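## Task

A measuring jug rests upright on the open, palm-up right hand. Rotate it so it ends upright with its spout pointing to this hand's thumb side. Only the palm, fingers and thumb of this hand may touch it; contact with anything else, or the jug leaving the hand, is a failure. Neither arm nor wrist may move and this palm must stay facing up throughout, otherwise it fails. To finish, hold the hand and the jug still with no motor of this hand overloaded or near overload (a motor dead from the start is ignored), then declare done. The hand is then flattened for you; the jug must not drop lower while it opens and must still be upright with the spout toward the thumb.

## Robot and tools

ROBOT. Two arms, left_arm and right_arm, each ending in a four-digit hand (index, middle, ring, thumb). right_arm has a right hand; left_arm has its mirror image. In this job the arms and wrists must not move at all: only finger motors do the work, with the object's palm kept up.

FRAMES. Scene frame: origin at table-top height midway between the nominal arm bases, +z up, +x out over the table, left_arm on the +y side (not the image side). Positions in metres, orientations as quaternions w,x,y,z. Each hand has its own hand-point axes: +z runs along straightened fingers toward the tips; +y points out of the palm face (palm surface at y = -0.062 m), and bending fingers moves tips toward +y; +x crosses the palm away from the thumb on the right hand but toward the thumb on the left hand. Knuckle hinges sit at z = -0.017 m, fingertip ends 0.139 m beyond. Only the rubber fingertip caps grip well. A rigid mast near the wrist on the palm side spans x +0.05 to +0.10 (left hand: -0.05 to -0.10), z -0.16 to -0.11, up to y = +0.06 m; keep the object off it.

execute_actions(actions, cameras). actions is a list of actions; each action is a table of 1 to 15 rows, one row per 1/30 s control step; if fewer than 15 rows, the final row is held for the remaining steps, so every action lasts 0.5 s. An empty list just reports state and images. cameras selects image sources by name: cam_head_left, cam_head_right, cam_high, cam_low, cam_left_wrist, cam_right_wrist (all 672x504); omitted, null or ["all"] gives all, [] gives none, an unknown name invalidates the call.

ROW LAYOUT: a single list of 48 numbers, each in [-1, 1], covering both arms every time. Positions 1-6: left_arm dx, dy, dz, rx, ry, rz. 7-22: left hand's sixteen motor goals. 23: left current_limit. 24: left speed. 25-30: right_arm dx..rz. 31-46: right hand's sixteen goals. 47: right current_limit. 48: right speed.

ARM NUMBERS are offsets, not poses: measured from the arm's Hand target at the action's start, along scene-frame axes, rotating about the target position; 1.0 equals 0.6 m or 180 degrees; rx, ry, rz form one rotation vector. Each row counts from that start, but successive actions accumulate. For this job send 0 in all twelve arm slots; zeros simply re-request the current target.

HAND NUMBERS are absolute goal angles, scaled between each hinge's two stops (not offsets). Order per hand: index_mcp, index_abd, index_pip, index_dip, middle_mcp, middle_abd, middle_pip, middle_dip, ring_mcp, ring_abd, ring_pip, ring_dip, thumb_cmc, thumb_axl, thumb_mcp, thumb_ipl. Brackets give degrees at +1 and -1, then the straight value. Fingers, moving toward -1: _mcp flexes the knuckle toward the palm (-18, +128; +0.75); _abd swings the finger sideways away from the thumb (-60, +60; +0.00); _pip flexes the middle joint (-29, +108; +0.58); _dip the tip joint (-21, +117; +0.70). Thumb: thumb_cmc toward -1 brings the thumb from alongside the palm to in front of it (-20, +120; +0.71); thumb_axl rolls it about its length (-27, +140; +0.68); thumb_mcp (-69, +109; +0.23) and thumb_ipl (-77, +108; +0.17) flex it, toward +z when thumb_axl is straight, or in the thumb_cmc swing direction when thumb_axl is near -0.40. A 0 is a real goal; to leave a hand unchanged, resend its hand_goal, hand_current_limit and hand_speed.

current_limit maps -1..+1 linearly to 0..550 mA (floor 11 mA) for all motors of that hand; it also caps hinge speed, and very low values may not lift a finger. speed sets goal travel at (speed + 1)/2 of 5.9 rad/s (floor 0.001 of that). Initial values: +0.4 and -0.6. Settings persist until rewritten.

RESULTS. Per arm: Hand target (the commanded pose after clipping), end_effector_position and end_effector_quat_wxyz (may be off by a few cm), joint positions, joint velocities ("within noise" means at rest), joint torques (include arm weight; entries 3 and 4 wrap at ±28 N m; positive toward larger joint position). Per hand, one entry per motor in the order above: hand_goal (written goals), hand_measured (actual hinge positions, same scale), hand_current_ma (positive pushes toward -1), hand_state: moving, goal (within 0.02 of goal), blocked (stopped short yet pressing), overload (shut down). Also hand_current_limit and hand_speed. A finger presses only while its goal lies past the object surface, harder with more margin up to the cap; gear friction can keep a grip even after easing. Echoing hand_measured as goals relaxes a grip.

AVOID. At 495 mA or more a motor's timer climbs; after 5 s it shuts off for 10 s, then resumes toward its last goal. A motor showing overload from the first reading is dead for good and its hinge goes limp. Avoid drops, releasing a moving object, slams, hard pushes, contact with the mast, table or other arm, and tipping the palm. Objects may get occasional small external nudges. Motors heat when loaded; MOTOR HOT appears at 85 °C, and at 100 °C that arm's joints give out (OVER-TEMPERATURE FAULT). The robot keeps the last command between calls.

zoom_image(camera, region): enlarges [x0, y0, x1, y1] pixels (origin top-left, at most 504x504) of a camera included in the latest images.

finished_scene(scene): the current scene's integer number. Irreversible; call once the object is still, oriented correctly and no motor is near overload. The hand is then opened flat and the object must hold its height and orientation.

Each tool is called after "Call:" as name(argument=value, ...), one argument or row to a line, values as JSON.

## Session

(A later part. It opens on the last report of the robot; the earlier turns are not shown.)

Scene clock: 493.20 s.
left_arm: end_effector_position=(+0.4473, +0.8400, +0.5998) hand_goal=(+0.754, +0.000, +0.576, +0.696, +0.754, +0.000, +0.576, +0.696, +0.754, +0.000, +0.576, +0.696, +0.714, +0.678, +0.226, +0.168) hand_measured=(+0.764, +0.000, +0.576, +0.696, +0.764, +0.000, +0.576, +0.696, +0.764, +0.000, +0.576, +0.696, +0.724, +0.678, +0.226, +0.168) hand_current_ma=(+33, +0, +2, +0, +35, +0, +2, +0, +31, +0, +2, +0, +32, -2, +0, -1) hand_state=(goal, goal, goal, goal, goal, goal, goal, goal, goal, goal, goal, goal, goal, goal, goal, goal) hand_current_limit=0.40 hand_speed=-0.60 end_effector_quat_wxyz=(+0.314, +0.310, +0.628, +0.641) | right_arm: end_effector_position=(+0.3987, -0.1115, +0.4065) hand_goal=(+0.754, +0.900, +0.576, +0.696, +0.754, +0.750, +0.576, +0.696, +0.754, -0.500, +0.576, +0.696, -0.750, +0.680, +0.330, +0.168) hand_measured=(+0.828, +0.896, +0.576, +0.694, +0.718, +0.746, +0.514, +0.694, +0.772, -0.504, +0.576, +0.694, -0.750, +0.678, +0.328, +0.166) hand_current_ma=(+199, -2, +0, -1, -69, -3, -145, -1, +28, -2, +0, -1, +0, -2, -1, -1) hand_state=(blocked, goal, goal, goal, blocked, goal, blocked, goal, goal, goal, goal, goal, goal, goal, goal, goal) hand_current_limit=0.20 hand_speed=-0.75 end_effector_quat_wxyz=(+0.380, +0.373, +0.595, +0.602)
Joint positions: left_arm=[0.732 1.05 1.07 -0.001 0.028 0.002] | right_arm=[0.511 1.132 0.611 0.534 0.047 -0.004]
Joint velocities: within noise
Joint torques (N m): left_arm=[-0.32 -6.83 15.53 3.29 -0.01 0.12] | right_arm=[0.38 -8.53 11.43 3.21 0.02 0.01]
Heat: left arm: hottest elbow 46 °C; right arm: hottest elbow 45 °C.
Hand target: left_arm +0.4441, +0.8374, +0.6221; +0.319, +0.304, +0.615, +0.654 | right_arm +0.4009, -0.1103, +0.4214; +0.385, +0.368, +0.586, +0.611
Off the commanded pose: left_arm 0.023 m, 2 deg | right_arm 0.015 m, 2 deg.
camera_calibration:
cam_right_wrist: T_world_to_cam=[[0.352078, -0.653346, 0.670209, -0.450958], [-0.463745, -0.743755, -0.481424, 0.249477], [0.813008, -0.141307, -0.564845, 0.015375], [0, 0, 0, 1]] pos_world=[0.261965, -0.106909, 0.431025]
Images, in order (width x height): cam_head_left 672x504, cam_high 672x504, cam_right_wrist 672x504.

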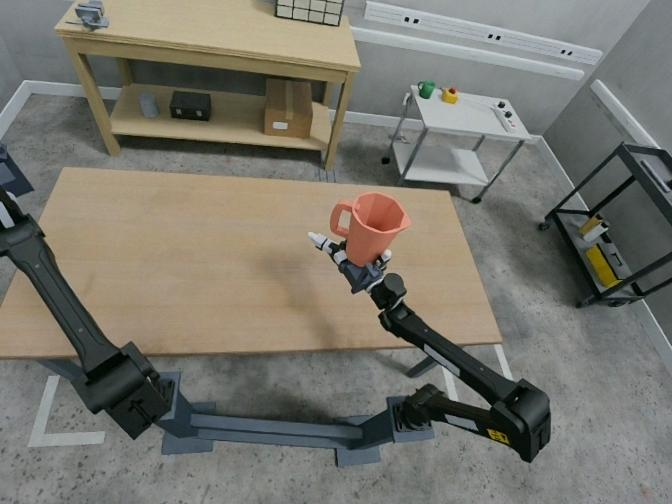

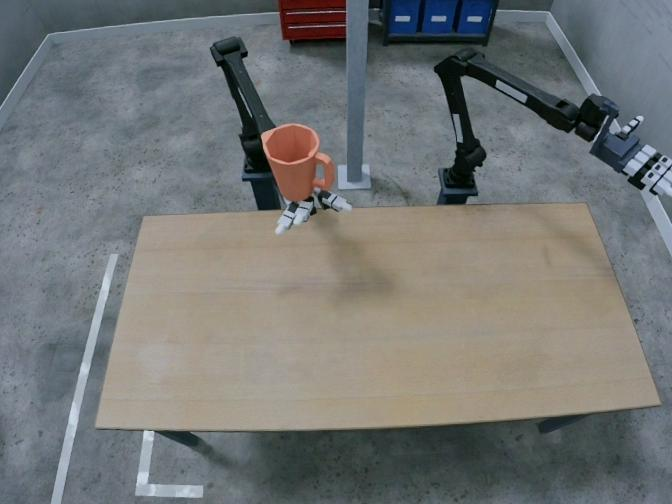

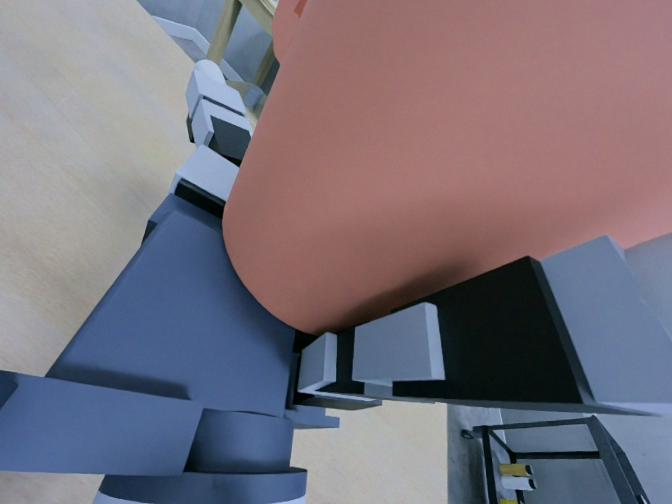

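Call:
execute_actions(
  actions=[
    [[0,0,0,0,0,0,0.754,0,0.576,0.696,0.754,0,0.576,0.696,0.754,0,0.576,0.696,0.714,0.678,0.226,0.168,0.4,-0.6,0,0,0,0,0,0,0.754,0.9,0.576,0.696,0.754,0.75,0.25,0.696,0.754,-0.5,0.576,0.696,-0.75,0.68,0.33,0.168,0.2,-0.75]],
    [[0,0,0,0,0,0,0.754,0,0.576,0.696,0.754,0,0.576,0.696,0.754,0,0.576,0.696,0.714,0.678,0.226,0.168,0.4,-0.6,0,0,0,0,0,0,0.754,0.9,0.576,0.696,0.754,0.42,0.25,0.696,0.754,-0.5,0.576,0.696,-0.75,0.68,0.33,0.168,0.2,-0.75]],
    [[0,0,0,0,0,0,0.754,0,0.576,0.696,0.754,0,0.576,0.696,0.754,0,0.576,0.696,0.714,0.678,0.226,0.168,0.4,-0.6,0,0,0,0,0,0,0.754,0.9,0.576,0.696,0.754,0.42,0.576,0.696,0.754,-0.5,0.576,0.696,-0.75,0.68,0.33,0.168,0.2,-0.75]],
  ],
  cameras=["cam_high"],
)

Call:
zoom_image(
  camera="cam_high",
  region=[235, 110, 355, 240],
)

Scene clock: 508.07 s.
left_arm: end_effector_position=(+0.4473, +0.8400, +0.5998) hand_goal=(+0.754, +0.000, +0.576, +0.696, +0.754, +0.000, +0.576, +0.696, +0.754, +0.000, +0.576, +0.696, +0.714, +0.678, +0.226, +0.168) hand_measured=(+0.764, +0.000, +0.576, +0.696, +0.764, +0.000, +0.576, +0.696, +0.764, +0.000, +0.576, +0.696, +0.724, +0.678, +0.226, +0.168) hand_current_ma=(+33, +0, +2, +0, +35, +0, +2, +0, +31, +0, +2, +0, +32, -2, +0, -1) hand_state=(goal, goal, goal, goal, goal, goal, goal, goal, goal, goal, goal, goal, goal, goal, goal, goal) hand_current_limit=0.40 hand_speed=-0.60 end_effector_quat_wxyz=(+0.314, +0.310, +0.628, +0.641) | right_arm: end_effector_position=(+0.3987, -0.1115, +0.4065) hand_goal=(+0.754, +0.900, +0.576, +0.696, +0.754, +0.420, +0.576, +0.696, +0.754, -0.500, +0.576, +0.696, -0.750, +0.680, +0.330, +0.168) hand_measured=(+0.780, +0.896, +0.576, +0.694, +0.768, +0.424, +0.576, +0.694, +0.772, -0.504, +0.576, +0.694, -0.750, +0.678, +0.328, +0.166) hand_current_ma=(+43, -2, +0, -1, +19, +3, +0, -1, +28, -2, +0, -1, +0, -2, -1, -1) hand_state=(blocked, goal, goal, goal, goal, goal, goal, goal, goal, goal, goal, goal, goal, goal, goal, goal) hand_current_limit=0.20 hand_speed=-0.75 end_effector_quat_wxyz=(+0.380, +0.373, +0.595, +0.602)
Joint positions: left_arm=[0.732 1.05 1.07 -0.001 0.028 0.002] | right_arm=[0.511 1.132 0.611 0.534 0.047 -0.004]
Joint velocities: within noise
Joint torques (N m): left_arm=[-0.26 -6.83 15.51 3.25 -0.01 0.13] | right_arm=[0.44 -8.47 11.45 3.22 0.02 0.02]
Heat: left arm: hottest elbow 46 °C; right arm: hottest elbow 45 °C.
Hand target: left_arm +0.4441, +0.8374, +0.6221; +0.319, +0.304, +0.615, +0.654 | right_arm +0.4009, -0.1103, +0.4214; +0.385, +0.368, +0.586, +0.611
Off the commanded pose: left_arm 0.023 m, 2 deg | right_arm 0.015 m, 2 deg.
Images, in order (width x height): cam_high 672x504.

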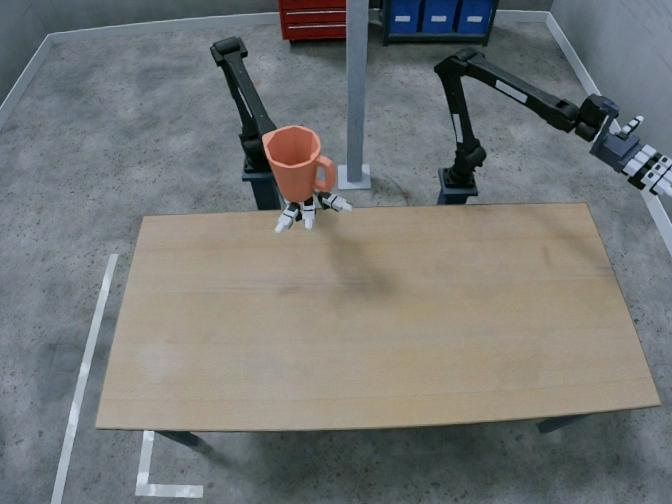

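Scaled by 3.877 from the camera's 672x504 image, which has a finer 960x720 frame.

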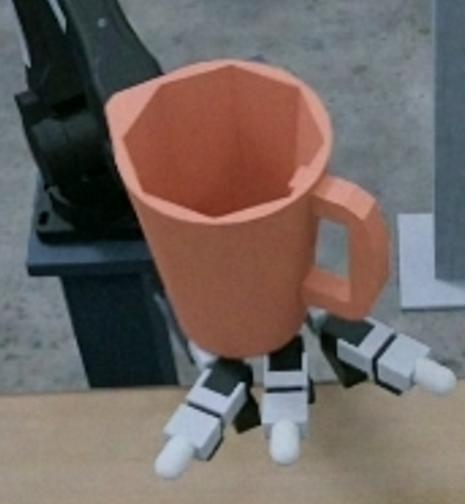

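Call:
execute_actions(
  actions=[
    [[0,0,0,0,0,0,0.754,0,0.576,0.696,0.754,0,0.576,0.696,0.754,0,0.576,0.696,0.714,0.678,0.226,0.168,0.4,-0.6,0,0,0,0,0,0,0.754,0.9,0.576,0.696,0.754,0.48,0.576,0.696,0.754,0.3,0.576,0.696,-0.75,0.68,0.33,0.168,0.2,-0.75]],
    [[0,0,0,0,0,0,0.754,0,0.576,0.696,0.754,0,0.576,0.696,0.754,0,0.576,0.696,0.714,0.678,0.226,0.168,0.4,-0.6,0,0,0,0,0,0,0.754,0.9,0.576,0.696,0.754,0.48,0.576,0.696,0.754,0.3,0.576,0.696,-0.75,0.68,0.33,0.168,0.2,-0.75]],
    [[0,0,0,0,0,0,0.754,0,0.576,0.696,0.754,0,0.576,0.696,0.754,0,0.576,0.696,0.714,0.678,0.226,0.168,0.4,-0.6,0,0,0,0,0,0,0.754,0.9,0.576,0.696,0.754,0.48,0.576,0.696,0.754,0.3,0.576,0.696,-0.75,0.68,0.33,0.168,0.2,-0.75]],
    [[0,0,0,0,0,0,0.754,0,0.576,0.696,0.754,0,0.576,0.696,0.754,0,0.576,0.696,0.714,0.678,0.226,0.168,0.4,-0.6,0,0,0,0,0,0,0.754,0.9,0.576,0.696,0.754,0.48,0.576,0.696,0.754,0.3,-0.153,0.69,-0.75,0.68,0.33,0.168,0.2,-0.75]],
    [[0,0,0,0,0,0,0.754,0,0.576,0.696,0.754,0,0.576,0.696,0.754,0,0.576,0.696,0.714,0.678,0.226,0.168,0.4,-0.6,0,0,0,0,0,0,0.754,0.9,0.576,0.696,0.754,0.48,0.576,0.696,0.754,0.3,-0.153,0.69,-0.75,0.68,0.33,0.168,0.2,-0.75]],
  ],
  cameras=["cam_high","cam_low"],
)

Call:
zoom_image(
  camera="cam_high",
  region=[235, 110, 355, 240],
)

Call:
zoom_image(
  camera="cam_low",
  region=[350, 80, 430, 190],
)

Scene clock: 521.50 s.
left_arm: end_effector_position=(+0.4473, +0.8400, +0.5998) hand_goal=(+0.754, +0.000, +0.576, +0.696, +0.754, +0.000, +0.576, +0.696, +0.754, +0.000, +0.576, +0.696, +0.714, +0.678, +0.226, +0.168) hand_measured=(+0.764, +0.000, +0.576, +0.696, +0.764, +0.000, +0.576, +0.696, +0.764, +0.000, +0.576, +0.696, +0.724, +0.678, +0.226, +0.168) hand_current_ma=(+33, +0, +2, +0, +35, +0, +2, +0, +31, +0, +2, +0, +32, -2, +0, -1) hand_state=(goal, goal, goal, goal, goal, goal, goal, goal, goal, goal, goal, goal, goal, goal, goal, goal) hand_current_limit=0.40 hand_speed=-0.60 end_effector_quat_wxyz=(+0.314, +0.310, +0.628, +0.641) | right_arm: end_effector_position=(+0.3987, -0.1115, +0.4065) hand_goal=(+0.754, +0.900, +0.576, +0.696, +0.754, +0.480, +0.576, +0.696, +0.754, +0.300, -0.152, +0.690, -0.750, +0.680, +0.330, +0.168) hand_measured=(+0.780, +0.896, +0.576, +0.694, +0.770, +0.476, +0.576, +0.694, +0.772, +0.296, -0.144, +0.694, -0.750, +0.678, +0.328, +0.166) hand_current_ma=(+43, -2, +0, -1, +21, -3, +0, -1, +28, -2, +8, +2, +0, -2, -1, -1) hand_state=(blocked, goal, goal, goal, goal, goal, goal, goal, goal, goal, goal, goal, goal, goal, goal, goal) hand_current_limit=0.20 hand_speed=-0.75 end_effector_quat_wxyz=(+0.380, +0.373, +0.595, +0.602)
Joint positions: left_arm=[0.732 1.05 1.07 -0.001 0.028 0.002] | right_arm=[0.511 1.132 0.611 0.534 0.047 -0.004]
Joint velocities: within noise
Joint torques (N m): left_arm=[-0.32 -6.83 15.54 3.29 -0.01 0.14] | right_arm=[0.38 -8.53 11.44 3.19 0.02 -0.01]
Heat: left arm: hottest elbow 46 °C; right arm: hottest elbow 45 °C.
Hand target: left_arm +0.4441, +0.8374, +0.6221; +0.319, +0.304, +0.615, +0.654 | right_arm +0.4009, -0.1103, +0.4214; +0.385, +0.368, +0.586, +0.611
Off the commanded pose: left_arm 0.023 m, 2 deg | right_arm 0.015 m, 2 deg.
Images, in order (width x height): cam_high 672x504, cam_low 672x504.

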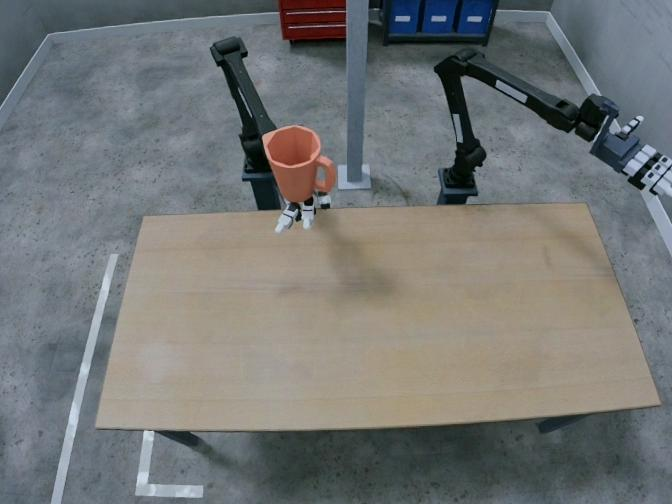

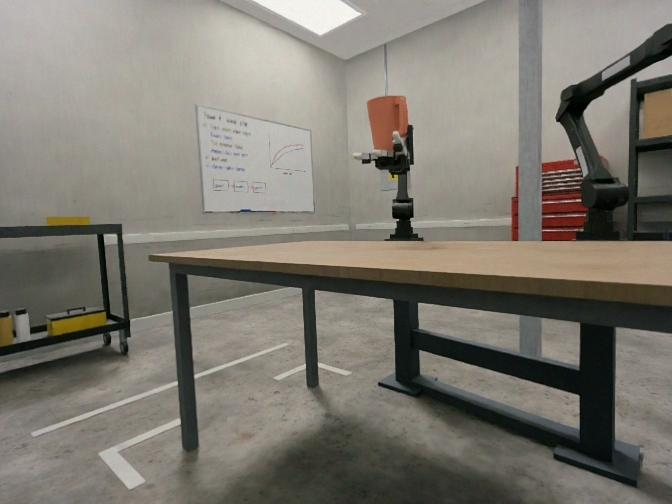

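Scaled by 3.877 from the camera's 672x504 image, which has a finer 960x720 frame.

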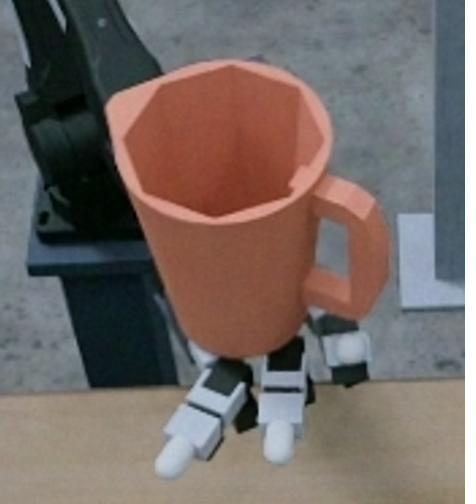

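Scaled by 4.582 from the camera's 672x504 image, which has a finer 960x720 frame.

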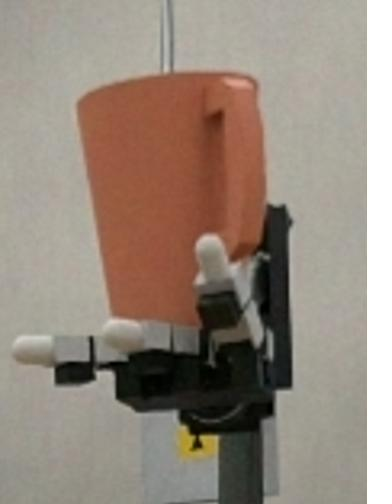

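Call:
execute_actions(
  actions=[
    [[0,0,0,0,0,0,0.754,0,0.576,0.696,0.754,0,0.576,0.696,0.754,0,0.576,0.696,0.714,0.678,0.226,0.168,0.4,-0.6,0,0,0,0,0,0,0.754,0.9,0.576,0.696,0.754,0.48,0.576,0.696,0.754,0.72,-0.153,0.69,-0.75,0.68,0.33,0.168,0.2,-0.75]],
    [[0,0,0,0,0,0,0.754,0,0.576,0.696,0.754,0,0.576,0.696,0.754,0,0.576,0.696,0.714,0.678,0.226,0.168,0.4,-0.6,0,0,0,0,0,0,0.754,0.9,0.576,0.696,0.754,0.48,0.576,0.696,0.754,0.72,-0.153,0.29,-0.75,0.68,0.33,0.168,0.2,-0.75]],
  ],
  cameras=["cam_high","cam_low","cam_head_left"],
)

Call:
zoom_image(
  camera="cam_high",
  region=[235, 110, 355, 240],
)

Call:
zoom_image(
  camera="cam_low",
  region=[350, 80, 430, 190],
)

Call:
zoom_image(
  camera="cam_head_left",
  region=[315, 180, 405, 290],
)

Scene clock: 529.50 s.
left_arm: end_effector_position=(+0.4473, +0.8400, +0.5998) hand_goal=(+0.754, +0.000, +0.576, +0.696, +0.754, +0.000, +0.576, +0.696, +0.754, +0.000, +0.576, +0.696, +0.714, +0.678, +0.226, +0.168) hand_measured=(+0.764, +0.000, +0.576, +0.696, +0.764, +0.000, +0.576, +0.696, +0.764, +0.000, +0.576, +0.696, +0.724, +0.678, +0.226, +0.168) hand_current_ma=(+33, +0, +2, +0, +35, +0, +2, +0, +31, +0, +2, +0, +32, -2, +0, -1) hand_state=(goal, goal, goal, goal, goal, goal, goal, goal, goal, goal, goal, goal, goal, goal, goal, goal) hand_current_limit=0.40 hand_speed=-0.60 end_effector_quat_wxyz=(+0.314, +0.310, +0.628, +0.641) | right_arm: end_effector_position=(+0.3987, -0.1115, +0.4065) hand_goal=(+0.754, +0.900, +0.576, +0.696, +0.754, +0.480, +0.576, +0.696, +0.754, +0.720, -0.152, +0.290, -0.750, +0.680, +0.330, +0.168) hand_measured=(+0.780, +0.896, +0.576, +0.694, +0.770, +0.482, +0.576, +0.694, +0.772, +0.684, -0.146, +0.294, -0.750, +0.678, +0.328, +0.166) hand_current_ma=(+43, -2, +0, -1, +21, +1, +0, -1, +28, -53, +5, +2, +0, -2, -1, -1) hand_state=(blocked, goal, goal, goal, goal, goal, goal, goal, goal, blocked, goal, goal, goal, goal, goal, goal) hand_current_limit=0.20 hand_speed=-0.75 end_effector_quat_wxyz=(+0.380, +0.373, +0.595, +0.602)
Joint positions: left_arm=[0.732 1.05 1.07 -0.001 0.028 0.002] | right_arm=[0.511 1.132 0.611 0.534 0.047 -0.004]
Joint velocities: within noise
Joint torques (N m): left_arm=[-0.32 -6.95 15.56 3.25 -0.01 0.12] | right_arm=[0.38 -8.53 11.44 3.19 0.02 -0.02]
Heat: left arm: hottest elbow 46 °C; right arm: hottest elbow 45 °C.
Hand target: left_arm +0.4441, +0.8374, +0.6221; +0.319, +0.304, +0.615, +0.654 | right_arm +0.4009, -0.1103, +0.4214; +0.385, +0.368, +0.586, +0.611
Off the commanded pose: left_arm 0.023 m, 2 deg | right_arm 0.015 m, 2 deg.
Images, in order (width x height): cam_head_left 672x504, cam_high 672x504, cam_low 672x504.

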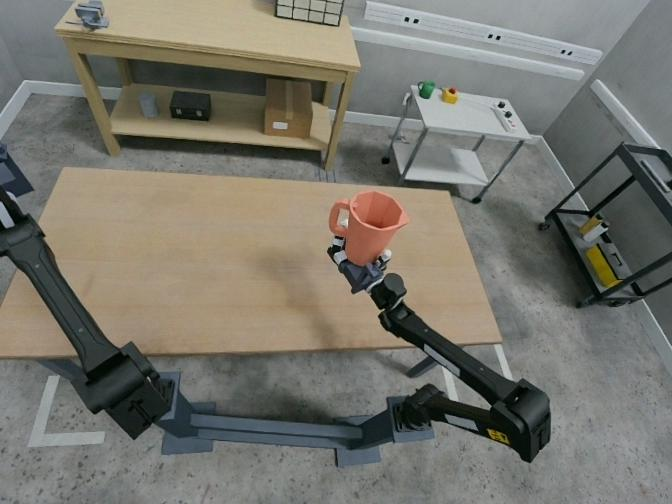

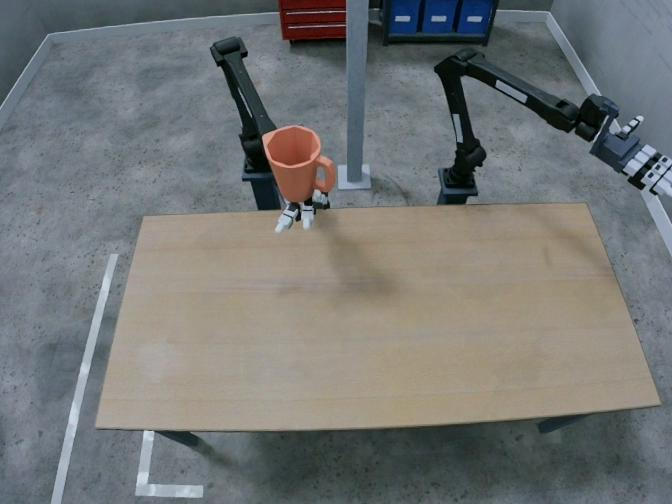

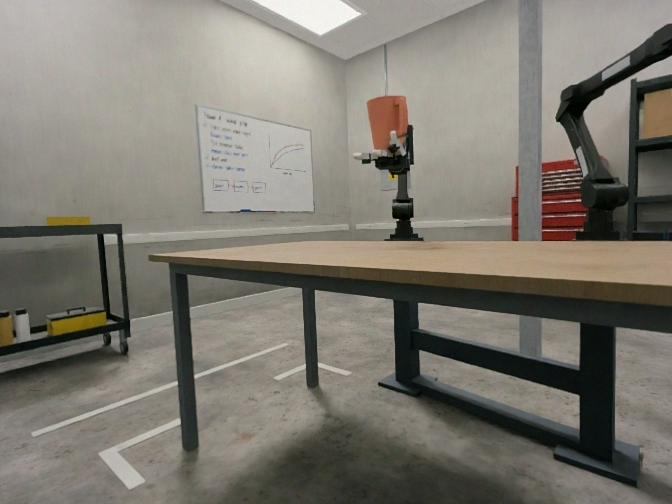

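Scaled by 3.877 from the camera's 672x504 image, which has a finer 960x720 frame.

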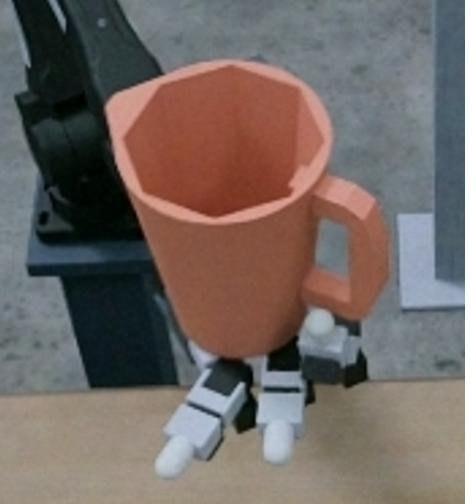

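Scaled by 4.582 from the camera's 672x504 image, which has a finer 960x720 frame.

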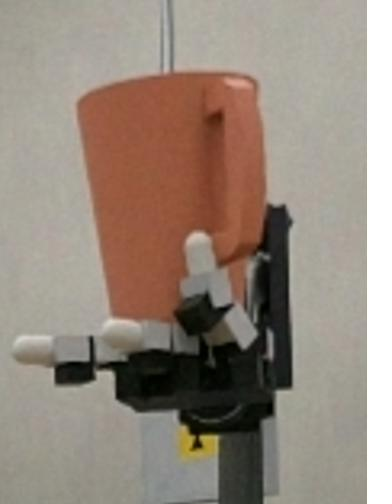

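Scaled by 4.582 from the camera's 672x504 image, which has a finer 960x720 frame.

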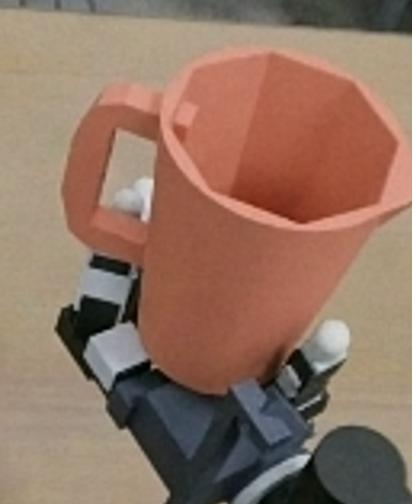

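Call:
execute_actions(
  actions=[
    [[0,0,0,0,0,0,0.754,0,0.576,0.696,0.754,0,0.576,0.696,0.754,0,0.576,0.696,0.714,0.678,0.226,0.168,0.4,-0.6,0,0,0,0,0,0,0.754,0.9,0.576,0.696,0.754,0.48,0.576,0.696,0.754,0.53,-0.226,0.29,-0.75,0.68,0.33,0.168,0.2,-0.8]],
    [[0,0,0,0,0,0,0.754,0,0.576,0.696,0.754,0,0.576,0.696,0.754,0,0.576,0.696,0.714,0.678,0.226,0.168,0.4,-0.6,0,0,0,0,0,0,0.754,0.9,0.576,0.696,0.754,0.48,0.576,0.696,0.754,0.35,-0.328,0.29,-0.75,0.68,0.33,0.168,0.2,-0.8]],
    [[0,0,0,0,0,0,0.754,0,0.576,0.696,0.754,0,0.576,0.696,0.754,0,0.576,0.696,0.714,0.678,0.226,0.168,0.4,-0.6,0,0,0,0,0,0,0.754,0.9,0.576,0.696,0.754,0.48,0.576,0.696,0.754,0.2,-0.4,0.29,-0.75,0.68,0.33,0.168,0.2,-0.8]],
  ],
  cameras=["cam_high","cam_low","cam_head_left"],
)

Call:
zoom_image(
  camera="cam_high",
  region=[235, 110, 355, 240],
)

Call:
zoom_image(
  camera="cam_low",
  region=[350, 80, 430, 190],
)

Call:
zoom_image(
  camera="cam_head_left",
  region=[315, 180, 405, 290],
)

Scene clock: 538.80 s.
left_arm: end_effector_position=(+0.4473, +0.8400, +0.5998) hand_goal=(+0.754, +0.000, +0.576, +0.696, +0.754, +0.000, +0.576, +0.696, +0.754, +0.000, +0.576, +0.696, +0.714, +0.678, +0.226, +0.168) hand_measured=(+0.764, +0.000, +0.576, +0.696, +0.764, +0.000, +0.576, +0.696, +0.764, +0.000, +0.576, +0.696, +0.724, +0.678, +0.226, +0.168) hand_current_ma=(+33, +0, +2, +0, +35, +0, +2, +0, +31, +0, +2, +0, +32, -2, +0, -1) hand_state=(goal, goal, goal, goal, goal, goal, goal, goal, goal, goal, goal, goal, goal, goal, goal, goal) hand_current_limit=0.40 hand_speed=-0.60 end_effector_quat_wxyz=(+0.314, +0.310, +0.628, +0.641) | right_arm: end_effector_position=(+0.3987, -0.1115, +0.4065) hand_goal=(+0.754, +0.900, +0.576, +0.696, +0.754, +0.480, +0.576, +0.696, +0.754, +0.200, -0.400, +0.290, -0.750, +0.680, +0.330, +0.168) hand_measured=(+0.780, +0.896, +0.576, +0.694, +0.770, +0.482, +0.576, +0.694, +0.772, +0.206, -0.388, +0.294, -0.750, +0.678, +0.328, +0.166) hand_current_ma=(+43, -2, +0, -1, +21, +1, +0, -1, +28, +4, +13, +2, +0, -2, -1, -1) hand_state=(blocked, goal, goal, goal, goal, goal, goal, goal, goal, goal, goal, goal, goal, goal, goal, goal) hand_current_limit=0.20 hand_speed=-0.80 end_effector_quat_wxyz=(+0.380, +0.373, +0.595, +0.602)
Joint positions: left_arm=[0.732 1.05 1.07 -0.001 0.028 0.002] | right_arm=[0.511 1.132 0.611 0.534 0.047 -0.004]
Joint velocities: within noise
Joint torques (N m): left_arm=[-0.26 -6.89 15.53 3.26 -0.02 0.12] | right_arm=[0.44 -8.53 11.44 3.21 0.02 0]
Heat: left arm: hottest elbow 46 °C; right arm: hottest elbow 45 °C.
Hand target: left_arm +0.4441, +0.8374, +0.6221; +0.319, +0.304, +0.615, +0.654 | right_arm +0.4009, -0.1103, +0.4214; +0.385, +0.368, +0.586, +0.611
Off the commanded pose: left_arm 0.023 m, 2 deg | right_arm 0.015 m, 2 deg.
Images, in order (width x height): cam_head_left 672x504, cam_high 672x504, cam_low 672x504.

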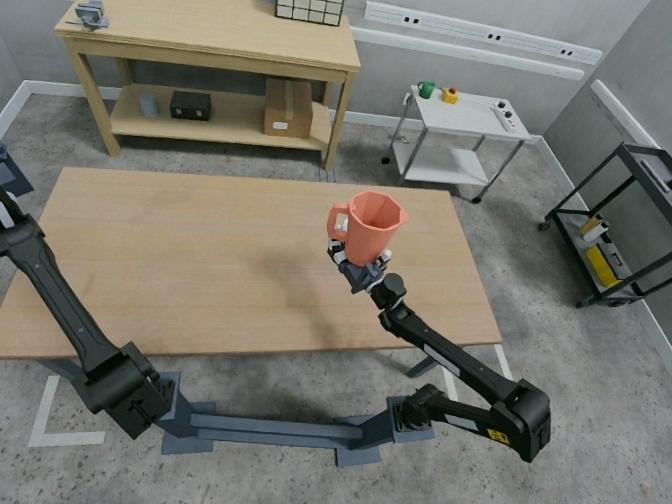

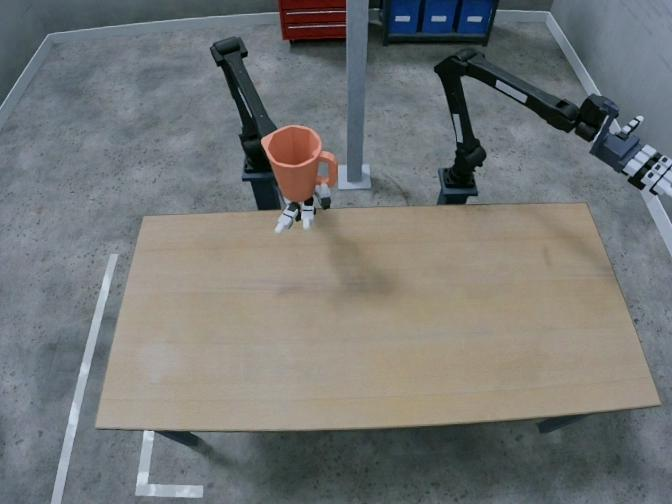

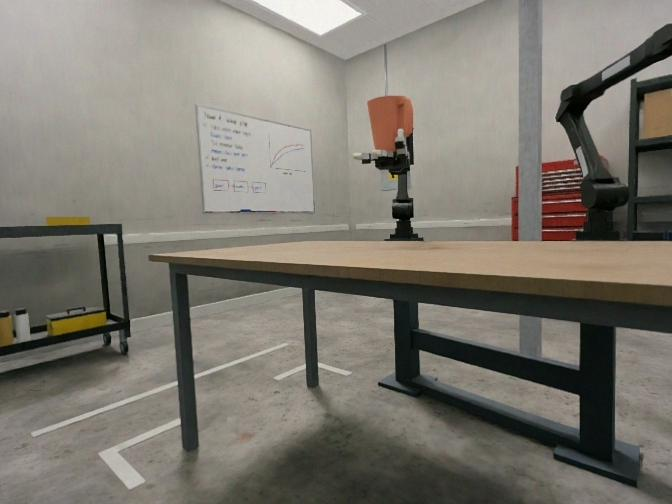

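Scaled by 3.877 from the camera's 672x504 image, which has a finer 960x720 frame.

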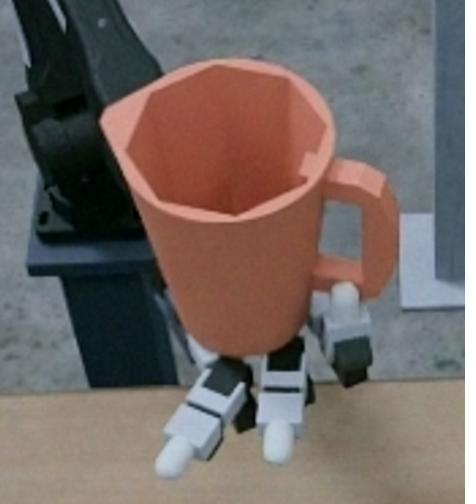

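Scaled by 4.582 from the camera's 672x504 image, which has a finer 960x720 frame.

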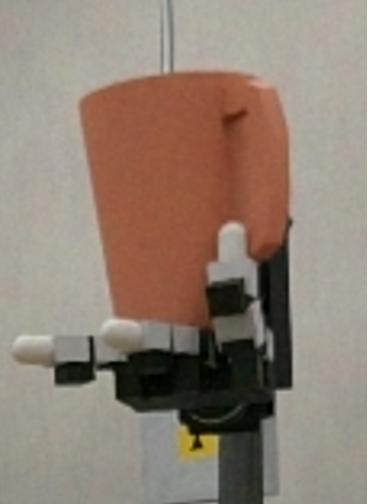

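Scaled by 4.582 from the camera's 672x504 image, which has a finer 960x720 frame.

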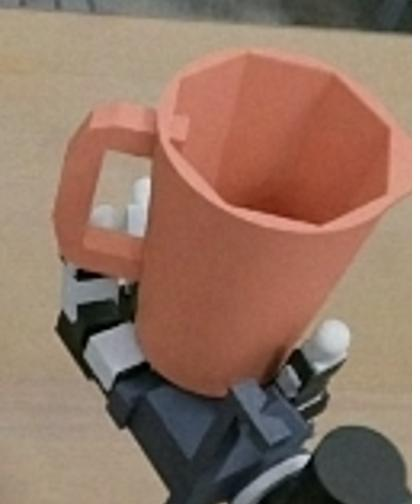

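Call:
execute_actions(
  actions=[
    [[0,0,0,0,0,0,0.754,0,0.576,0.696,0.754,0,0.576,0.696,0.754,0,0.576,0.696,0.714,0.678,0.226,0.168,0.4,-0.6,0,0,0,0,0,0,0.754,0.9,0.576,0.696,0.754,0.48,0.576,0.696,0.754,0.1,-0.5,0.29,-0.75,0.68,0.33,0.168,0.2,-0.8]],
    [[0,0,0,0,0,0,0.754,0,0.576,0.696,0.754,0,0.576,0.696,0.754,0,0.576,0.696,0.714,0.678,0.226,0.168,0.4,-0.6,0,0,0,0,0,0,0.754,0.9,0.576,0.696,0.754,0.48,0.576,0.696,0.754,0.02,-0.62,0.29,-0.75,0.68,0.33,0.168,0.2,-0.8]],
    [[0,0,0,0,0,0,0.754,0,0.576,0.696,0.754,0,0.576,0.696,0.754,0,0.576,0.696,0.714,0.678,0.226,0.168,0.4,-0.6,0,0,0,0,0,0,0.754,0.9,0.576,0.696,0.754,0.48,0.576,0.696,0.754,0.0,-0.72,0.29,-0.75,0.68,0.33,0.168,0.2,-0.8]],
  ],
  cameras=["cam_high","cam_low","cam_head_left"],
)

Call:
zoom_image(
  camera="cam_high",
  region=[235, 110, 355, 240],
)

Call:
zoom_image(
  camera="cam_low",
  region=[350, 80, 430, 190],
)

Call:
zoom_image(
  camera="cam_head_left",
  region=[315, 180, 405, 290],
)

Scene clock: 552.67 s.
left_arm: end_effector_position=(+0.4473, +0.8400, +0.5998) hand_goal=(+0.754, +0.000, +0.576, +0.696, +0.754, +0.000, +0.576, +0.696, +0.754, +0.000, +0.576, +0.696, +0.714, +0.678, +0.226, +0.168) hand_measured=(+0.764, +0.000, +0.576, +0.696, +0.764, +0.000, +0.576, +0.696, +0.764, +0.000, +0.576, +0.696, +0.724, +0.678, +0.226, +0.168) hand_current_ma=(+33, +0, +2, +0, +35, +0, +2, +0, +31, +0, +2, +0, +32, -2, +0, -1) hand_state=(goal, goal, goal, goal, goal, goal, goal, goal, goal, goal, goal, goal, goal, goal, goal, goal) hand_current_limit=0.40 hand_speed=-0.60 end_effector_quat_wxyz=(+0.314, +0.310, +0.628, +0.641) | right_arm: end_effector_position=(+0.3987, -0.1115, +0.4065) hand_goal=(+0.754, +0.900, +0.576, +0.696, +0.754, +0.480, +0.576, +0.696, +0.754, +0.000, -0.720, +0.290, -0.750, +0.680, +0.330, +0.168) hand_measured=(+0.780, +0.896, +0.576, +0.694, +0.770, +0.482, +0.576, +0.694, +0.772, +0.004, -0.704, +0.294, -0.750, +0.678, +0.328, +0.166) hand_current_ma=(+43, -2, +0, -1, +21, +1, +0, -1, +28, +3, +22, +2, +0, -2, -1, -1) hand_state=(blocked, goal, goal, goal, goal, goal, goal, goal, goal, goal, goal, goal, goal, goal, goal, goal) hand_current_limit=0.20 hand_speed=-0.80 end_effector_quat_wxyz=(+0.380, +0.373, +0.595, +0.602)
Joint positions: left_arm=[0.732 1.05 1.07 -0.001 0.028 0.002] | right_arm=[0.511 1.132 0.611 0.534 0.047 -0.004]
Joint velocities: within noise
Joint torques (N m): left_arm=[-0.32 -6.77 15.56 3.26 -0.01 0.11] | right_arm=[0.38 -8.53 11.43 3.19 0.02 0]
Heat: left arm: hottest elbow 46 °C; right arm: hottest elbow 45 °C.
Hand target: left_arm +0.4441, +0.8374, +0.6221; +0.319, +0.304, +0.615, +0.654 | right_arm +0.4009, -0.1103, +0.4214; +0.385, +0.368, +0.586, +0.611
Off the commanded pose: left_arm 0.023 m, 2 deg | right_arm 0.015 m, 2 deg.
Images, in order (width x height): cam_head_left 672x504, cam_high 672x504, cam_low 672x504.

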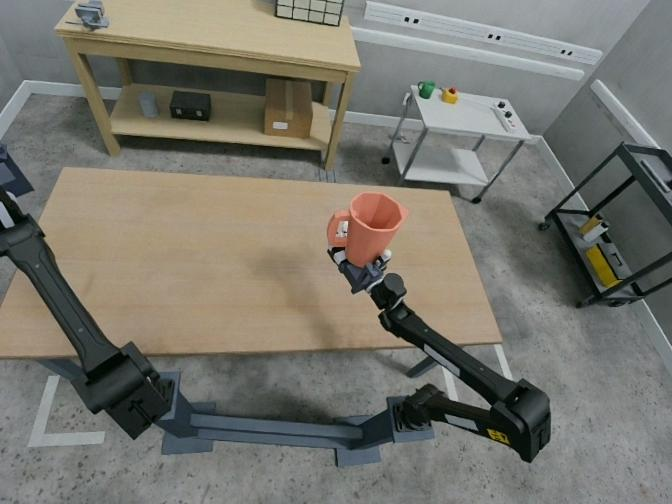

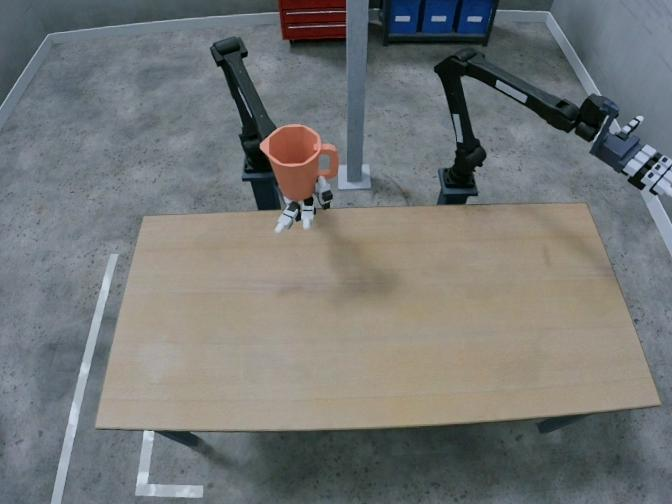

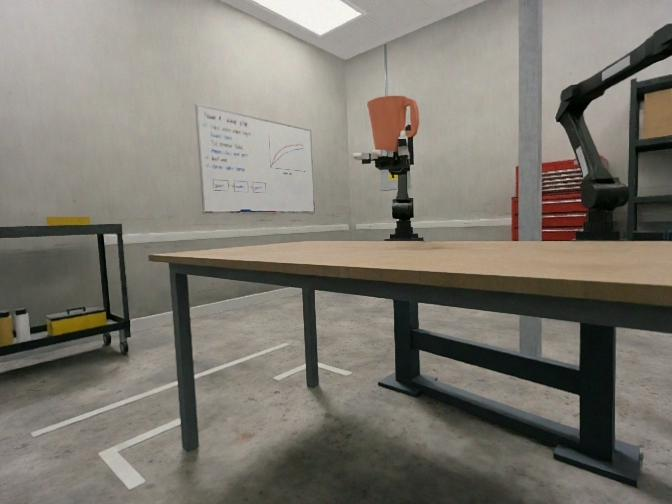

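Scaled by 3.877 from the camera's 672x504 image, which has a finer 960x720 frame.

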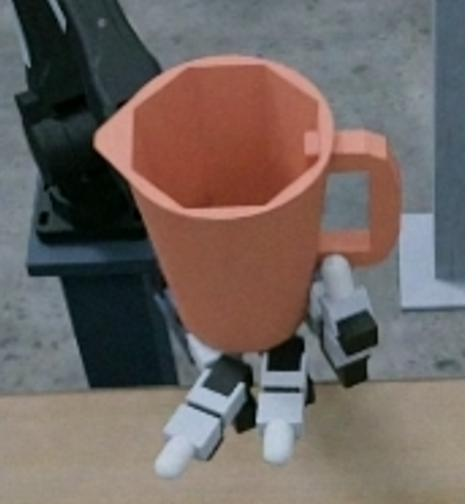

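Scaled by 4.582 from the camera's 672x504 image, which has a finer 960x720 frame.

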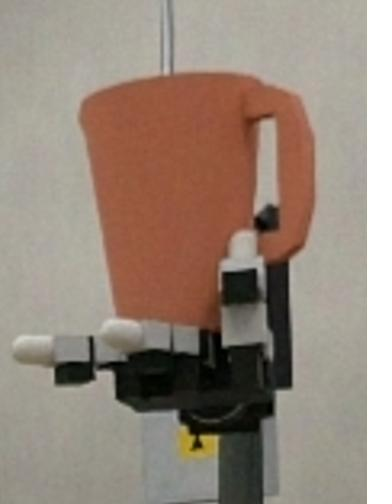

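Scaled by 4.582 from the camera's 672x504 image, which has a finer 960x720 frame.

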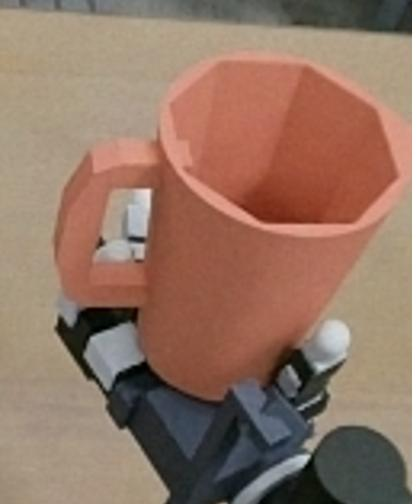

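Call:
execute_actions(
  actions=[
    [[0,0,0,0,0,0,0.754,0,0.576,0.696,0.754,0,0.576,0.696,0.754,0,0.576,0.696,0.714,0.678,0.226,0.168,0.4,-0.6,0,0,0,0,0,0,0.754,0.9,0.576,0.696,0.754,0.48,0.576,0.696,0.754,0.0,-0.82,0.29,-0.75,0.68,0.33,0.168,0.2,-0.85]],
    [[0,0,0,0,0,0,0.754,0,0.576,0.696,0.754,0,0.576,0.696,0.754,0,0.576,0.696,0.714,0.678,0.226,0.168,0.4,-0.6,0,0,0,0,0,0,0.754,0.9,0.576,0.696,0.754,0.48,0.576,0.696,0.754,0.0,-0.92,0.29,-0.75,0.68,0.33,0.168,0.2,-0.85]],
  ],
  cameras=["cam_high","cam_low","cam_head_left"],
)

Call:
zoom_image(
  camera="cam_high",
  region=[235, 110, 355, 240],
)

Call:
zoom_image(
  camera="cam_low",
  region=[350, 80, 430, 190],
)

Call:
zoom_image(
  camera="cam_head_left",
  region=[315, 180, 405, 290],
)

Scene clock: 564.73 s.
left_arm: end_effector_position=(+0.4473, +0.8400, +0.5998) hand_goal=(+0.754, +0.000, +0.576, +0.696, +0.754, +0.000, +0.576, +0.696, +0.754, +0.000, +0.576, +0.696, +0.714, +0.678, +0.226, +0.168) hand_measured=(+0.764, +0.000, +0.576, +0.696, +0.764, +0.000, +0.576, +0.696, +0.764, +0.000, +0.576, +0.696, +0.724, +0.678, +0.226, +0.168) hand_current_ma=(+33, +0, +2, +0, +35, +0, +2, +0, +31, +0, +2, +0, +32, -2, +0, -1) hand_state=(goal, goal, goal, goal, goal, goal, goal, goal, goal, goal, goal, goal, goal, goal, goal, goal) hand_current_limit=0.40 hand_speed=-0.60 end_effector_quat_wxyz=(+0.314, +0.310, +0.628, +0.641) | right_arm: end_effector_position=(+0.3987, -0.1115, +0.4065) hand_goal=(+0.754, +0.900, +0.576, +0.696, +0.754, +0.480, +0.576, +0.696, +0.754, +0.000, -0.920, +0.290, -0.750, +0.680, +0.330, +0.168) hand_measured=(+0.780, +0.896, +0.576, +0.694, +0.770, +0.482, +0.576, +0.694, +0.778, +0.004, -0.850, +0.306, -0.750, +0.678, +0.328, +0.166) hand_current_ma=(+43, -2, +0, -1, +21, +1, +0, -1, +39, +3, +174, +20, +0, -2, -1, -1) hand_state=(blocked, goal, goal, goal, goal, goal, goal, goal, blocked, goal, blocked, goal, goal, goal, goal, goal) hand_current_limit=0.20 hand_speed=-0.85 end_effector_quat_wxyz=(+0.380, +0.373, +0.595, +0.602)
Joint positions: left_arm=[0.732 1.05 1.07 -0.001 0.028 0.002] | right_arm=[0.511 1.132 0.611 0.534 0.047 -0.004]
Joint velocities: within noise
Joint torques (N m): left_arm=[-0.26 -6.89 15.56 3.29 0 0.12] | right_arm=[0.38 -8.41 11.43 3.19 0.02 0]
Heat: left arm: hottest elbow 46 °C; right arm: hottest elbow 45 °C.
Hand target: left_arm +0.4441, +0.8374, +0.6221; +0.319, +0.304, +0.615, +0.654 | right_arm +0.4009, -0.1103, +0.4214; +0.385, +0.368, +0.586, +0.611
Off the commanded pose: left_arm 0.023 m, 2 deg | right_arm 0.015 m, 2 deg.
Images, in order (width x height): cam_head_left 672x504, cam_high 672x504, cam_low 672x504.

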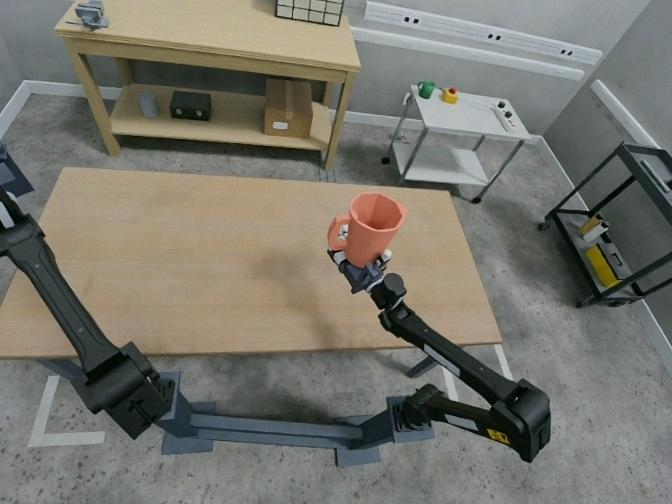

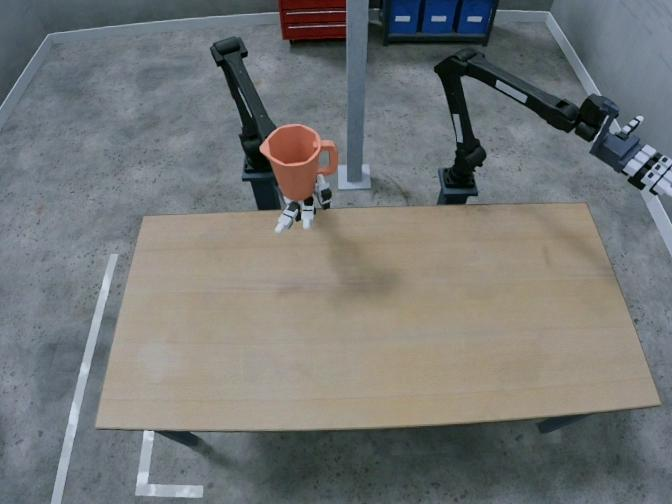

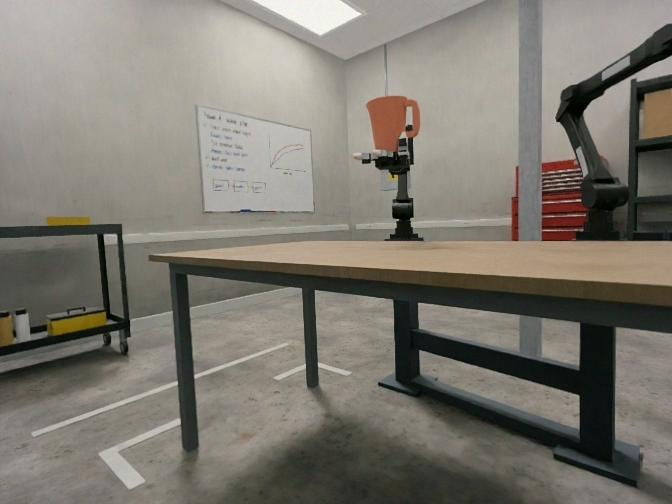

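Scaled by 3.877 from the camera's 672x504 image, which has a finer 960x720 frame.

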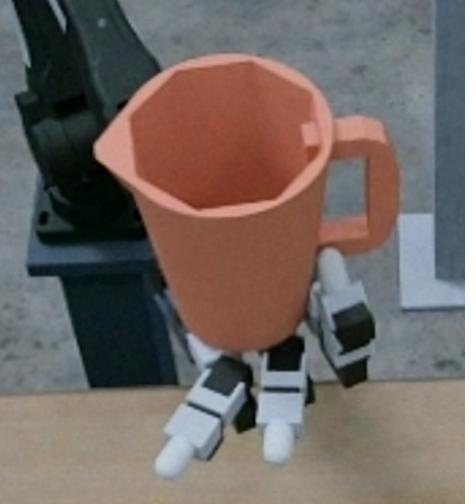

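Scaled by 4.582 from the camera's 672x504 image, which has a finer 960x720 frame.

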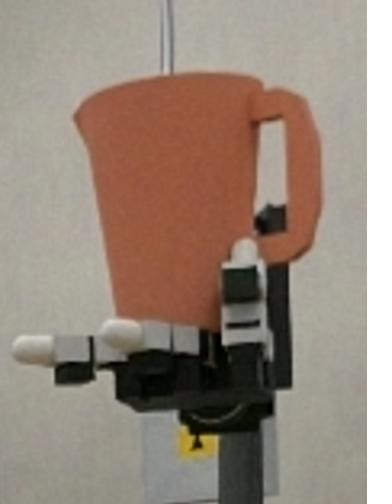

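Scaled by 4.582 from the camera's 672x504 image, which has a finer 960x720 frame.

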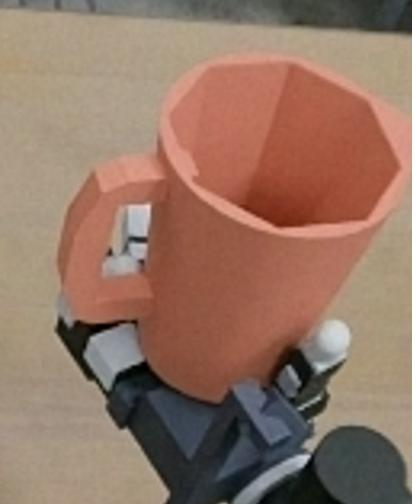

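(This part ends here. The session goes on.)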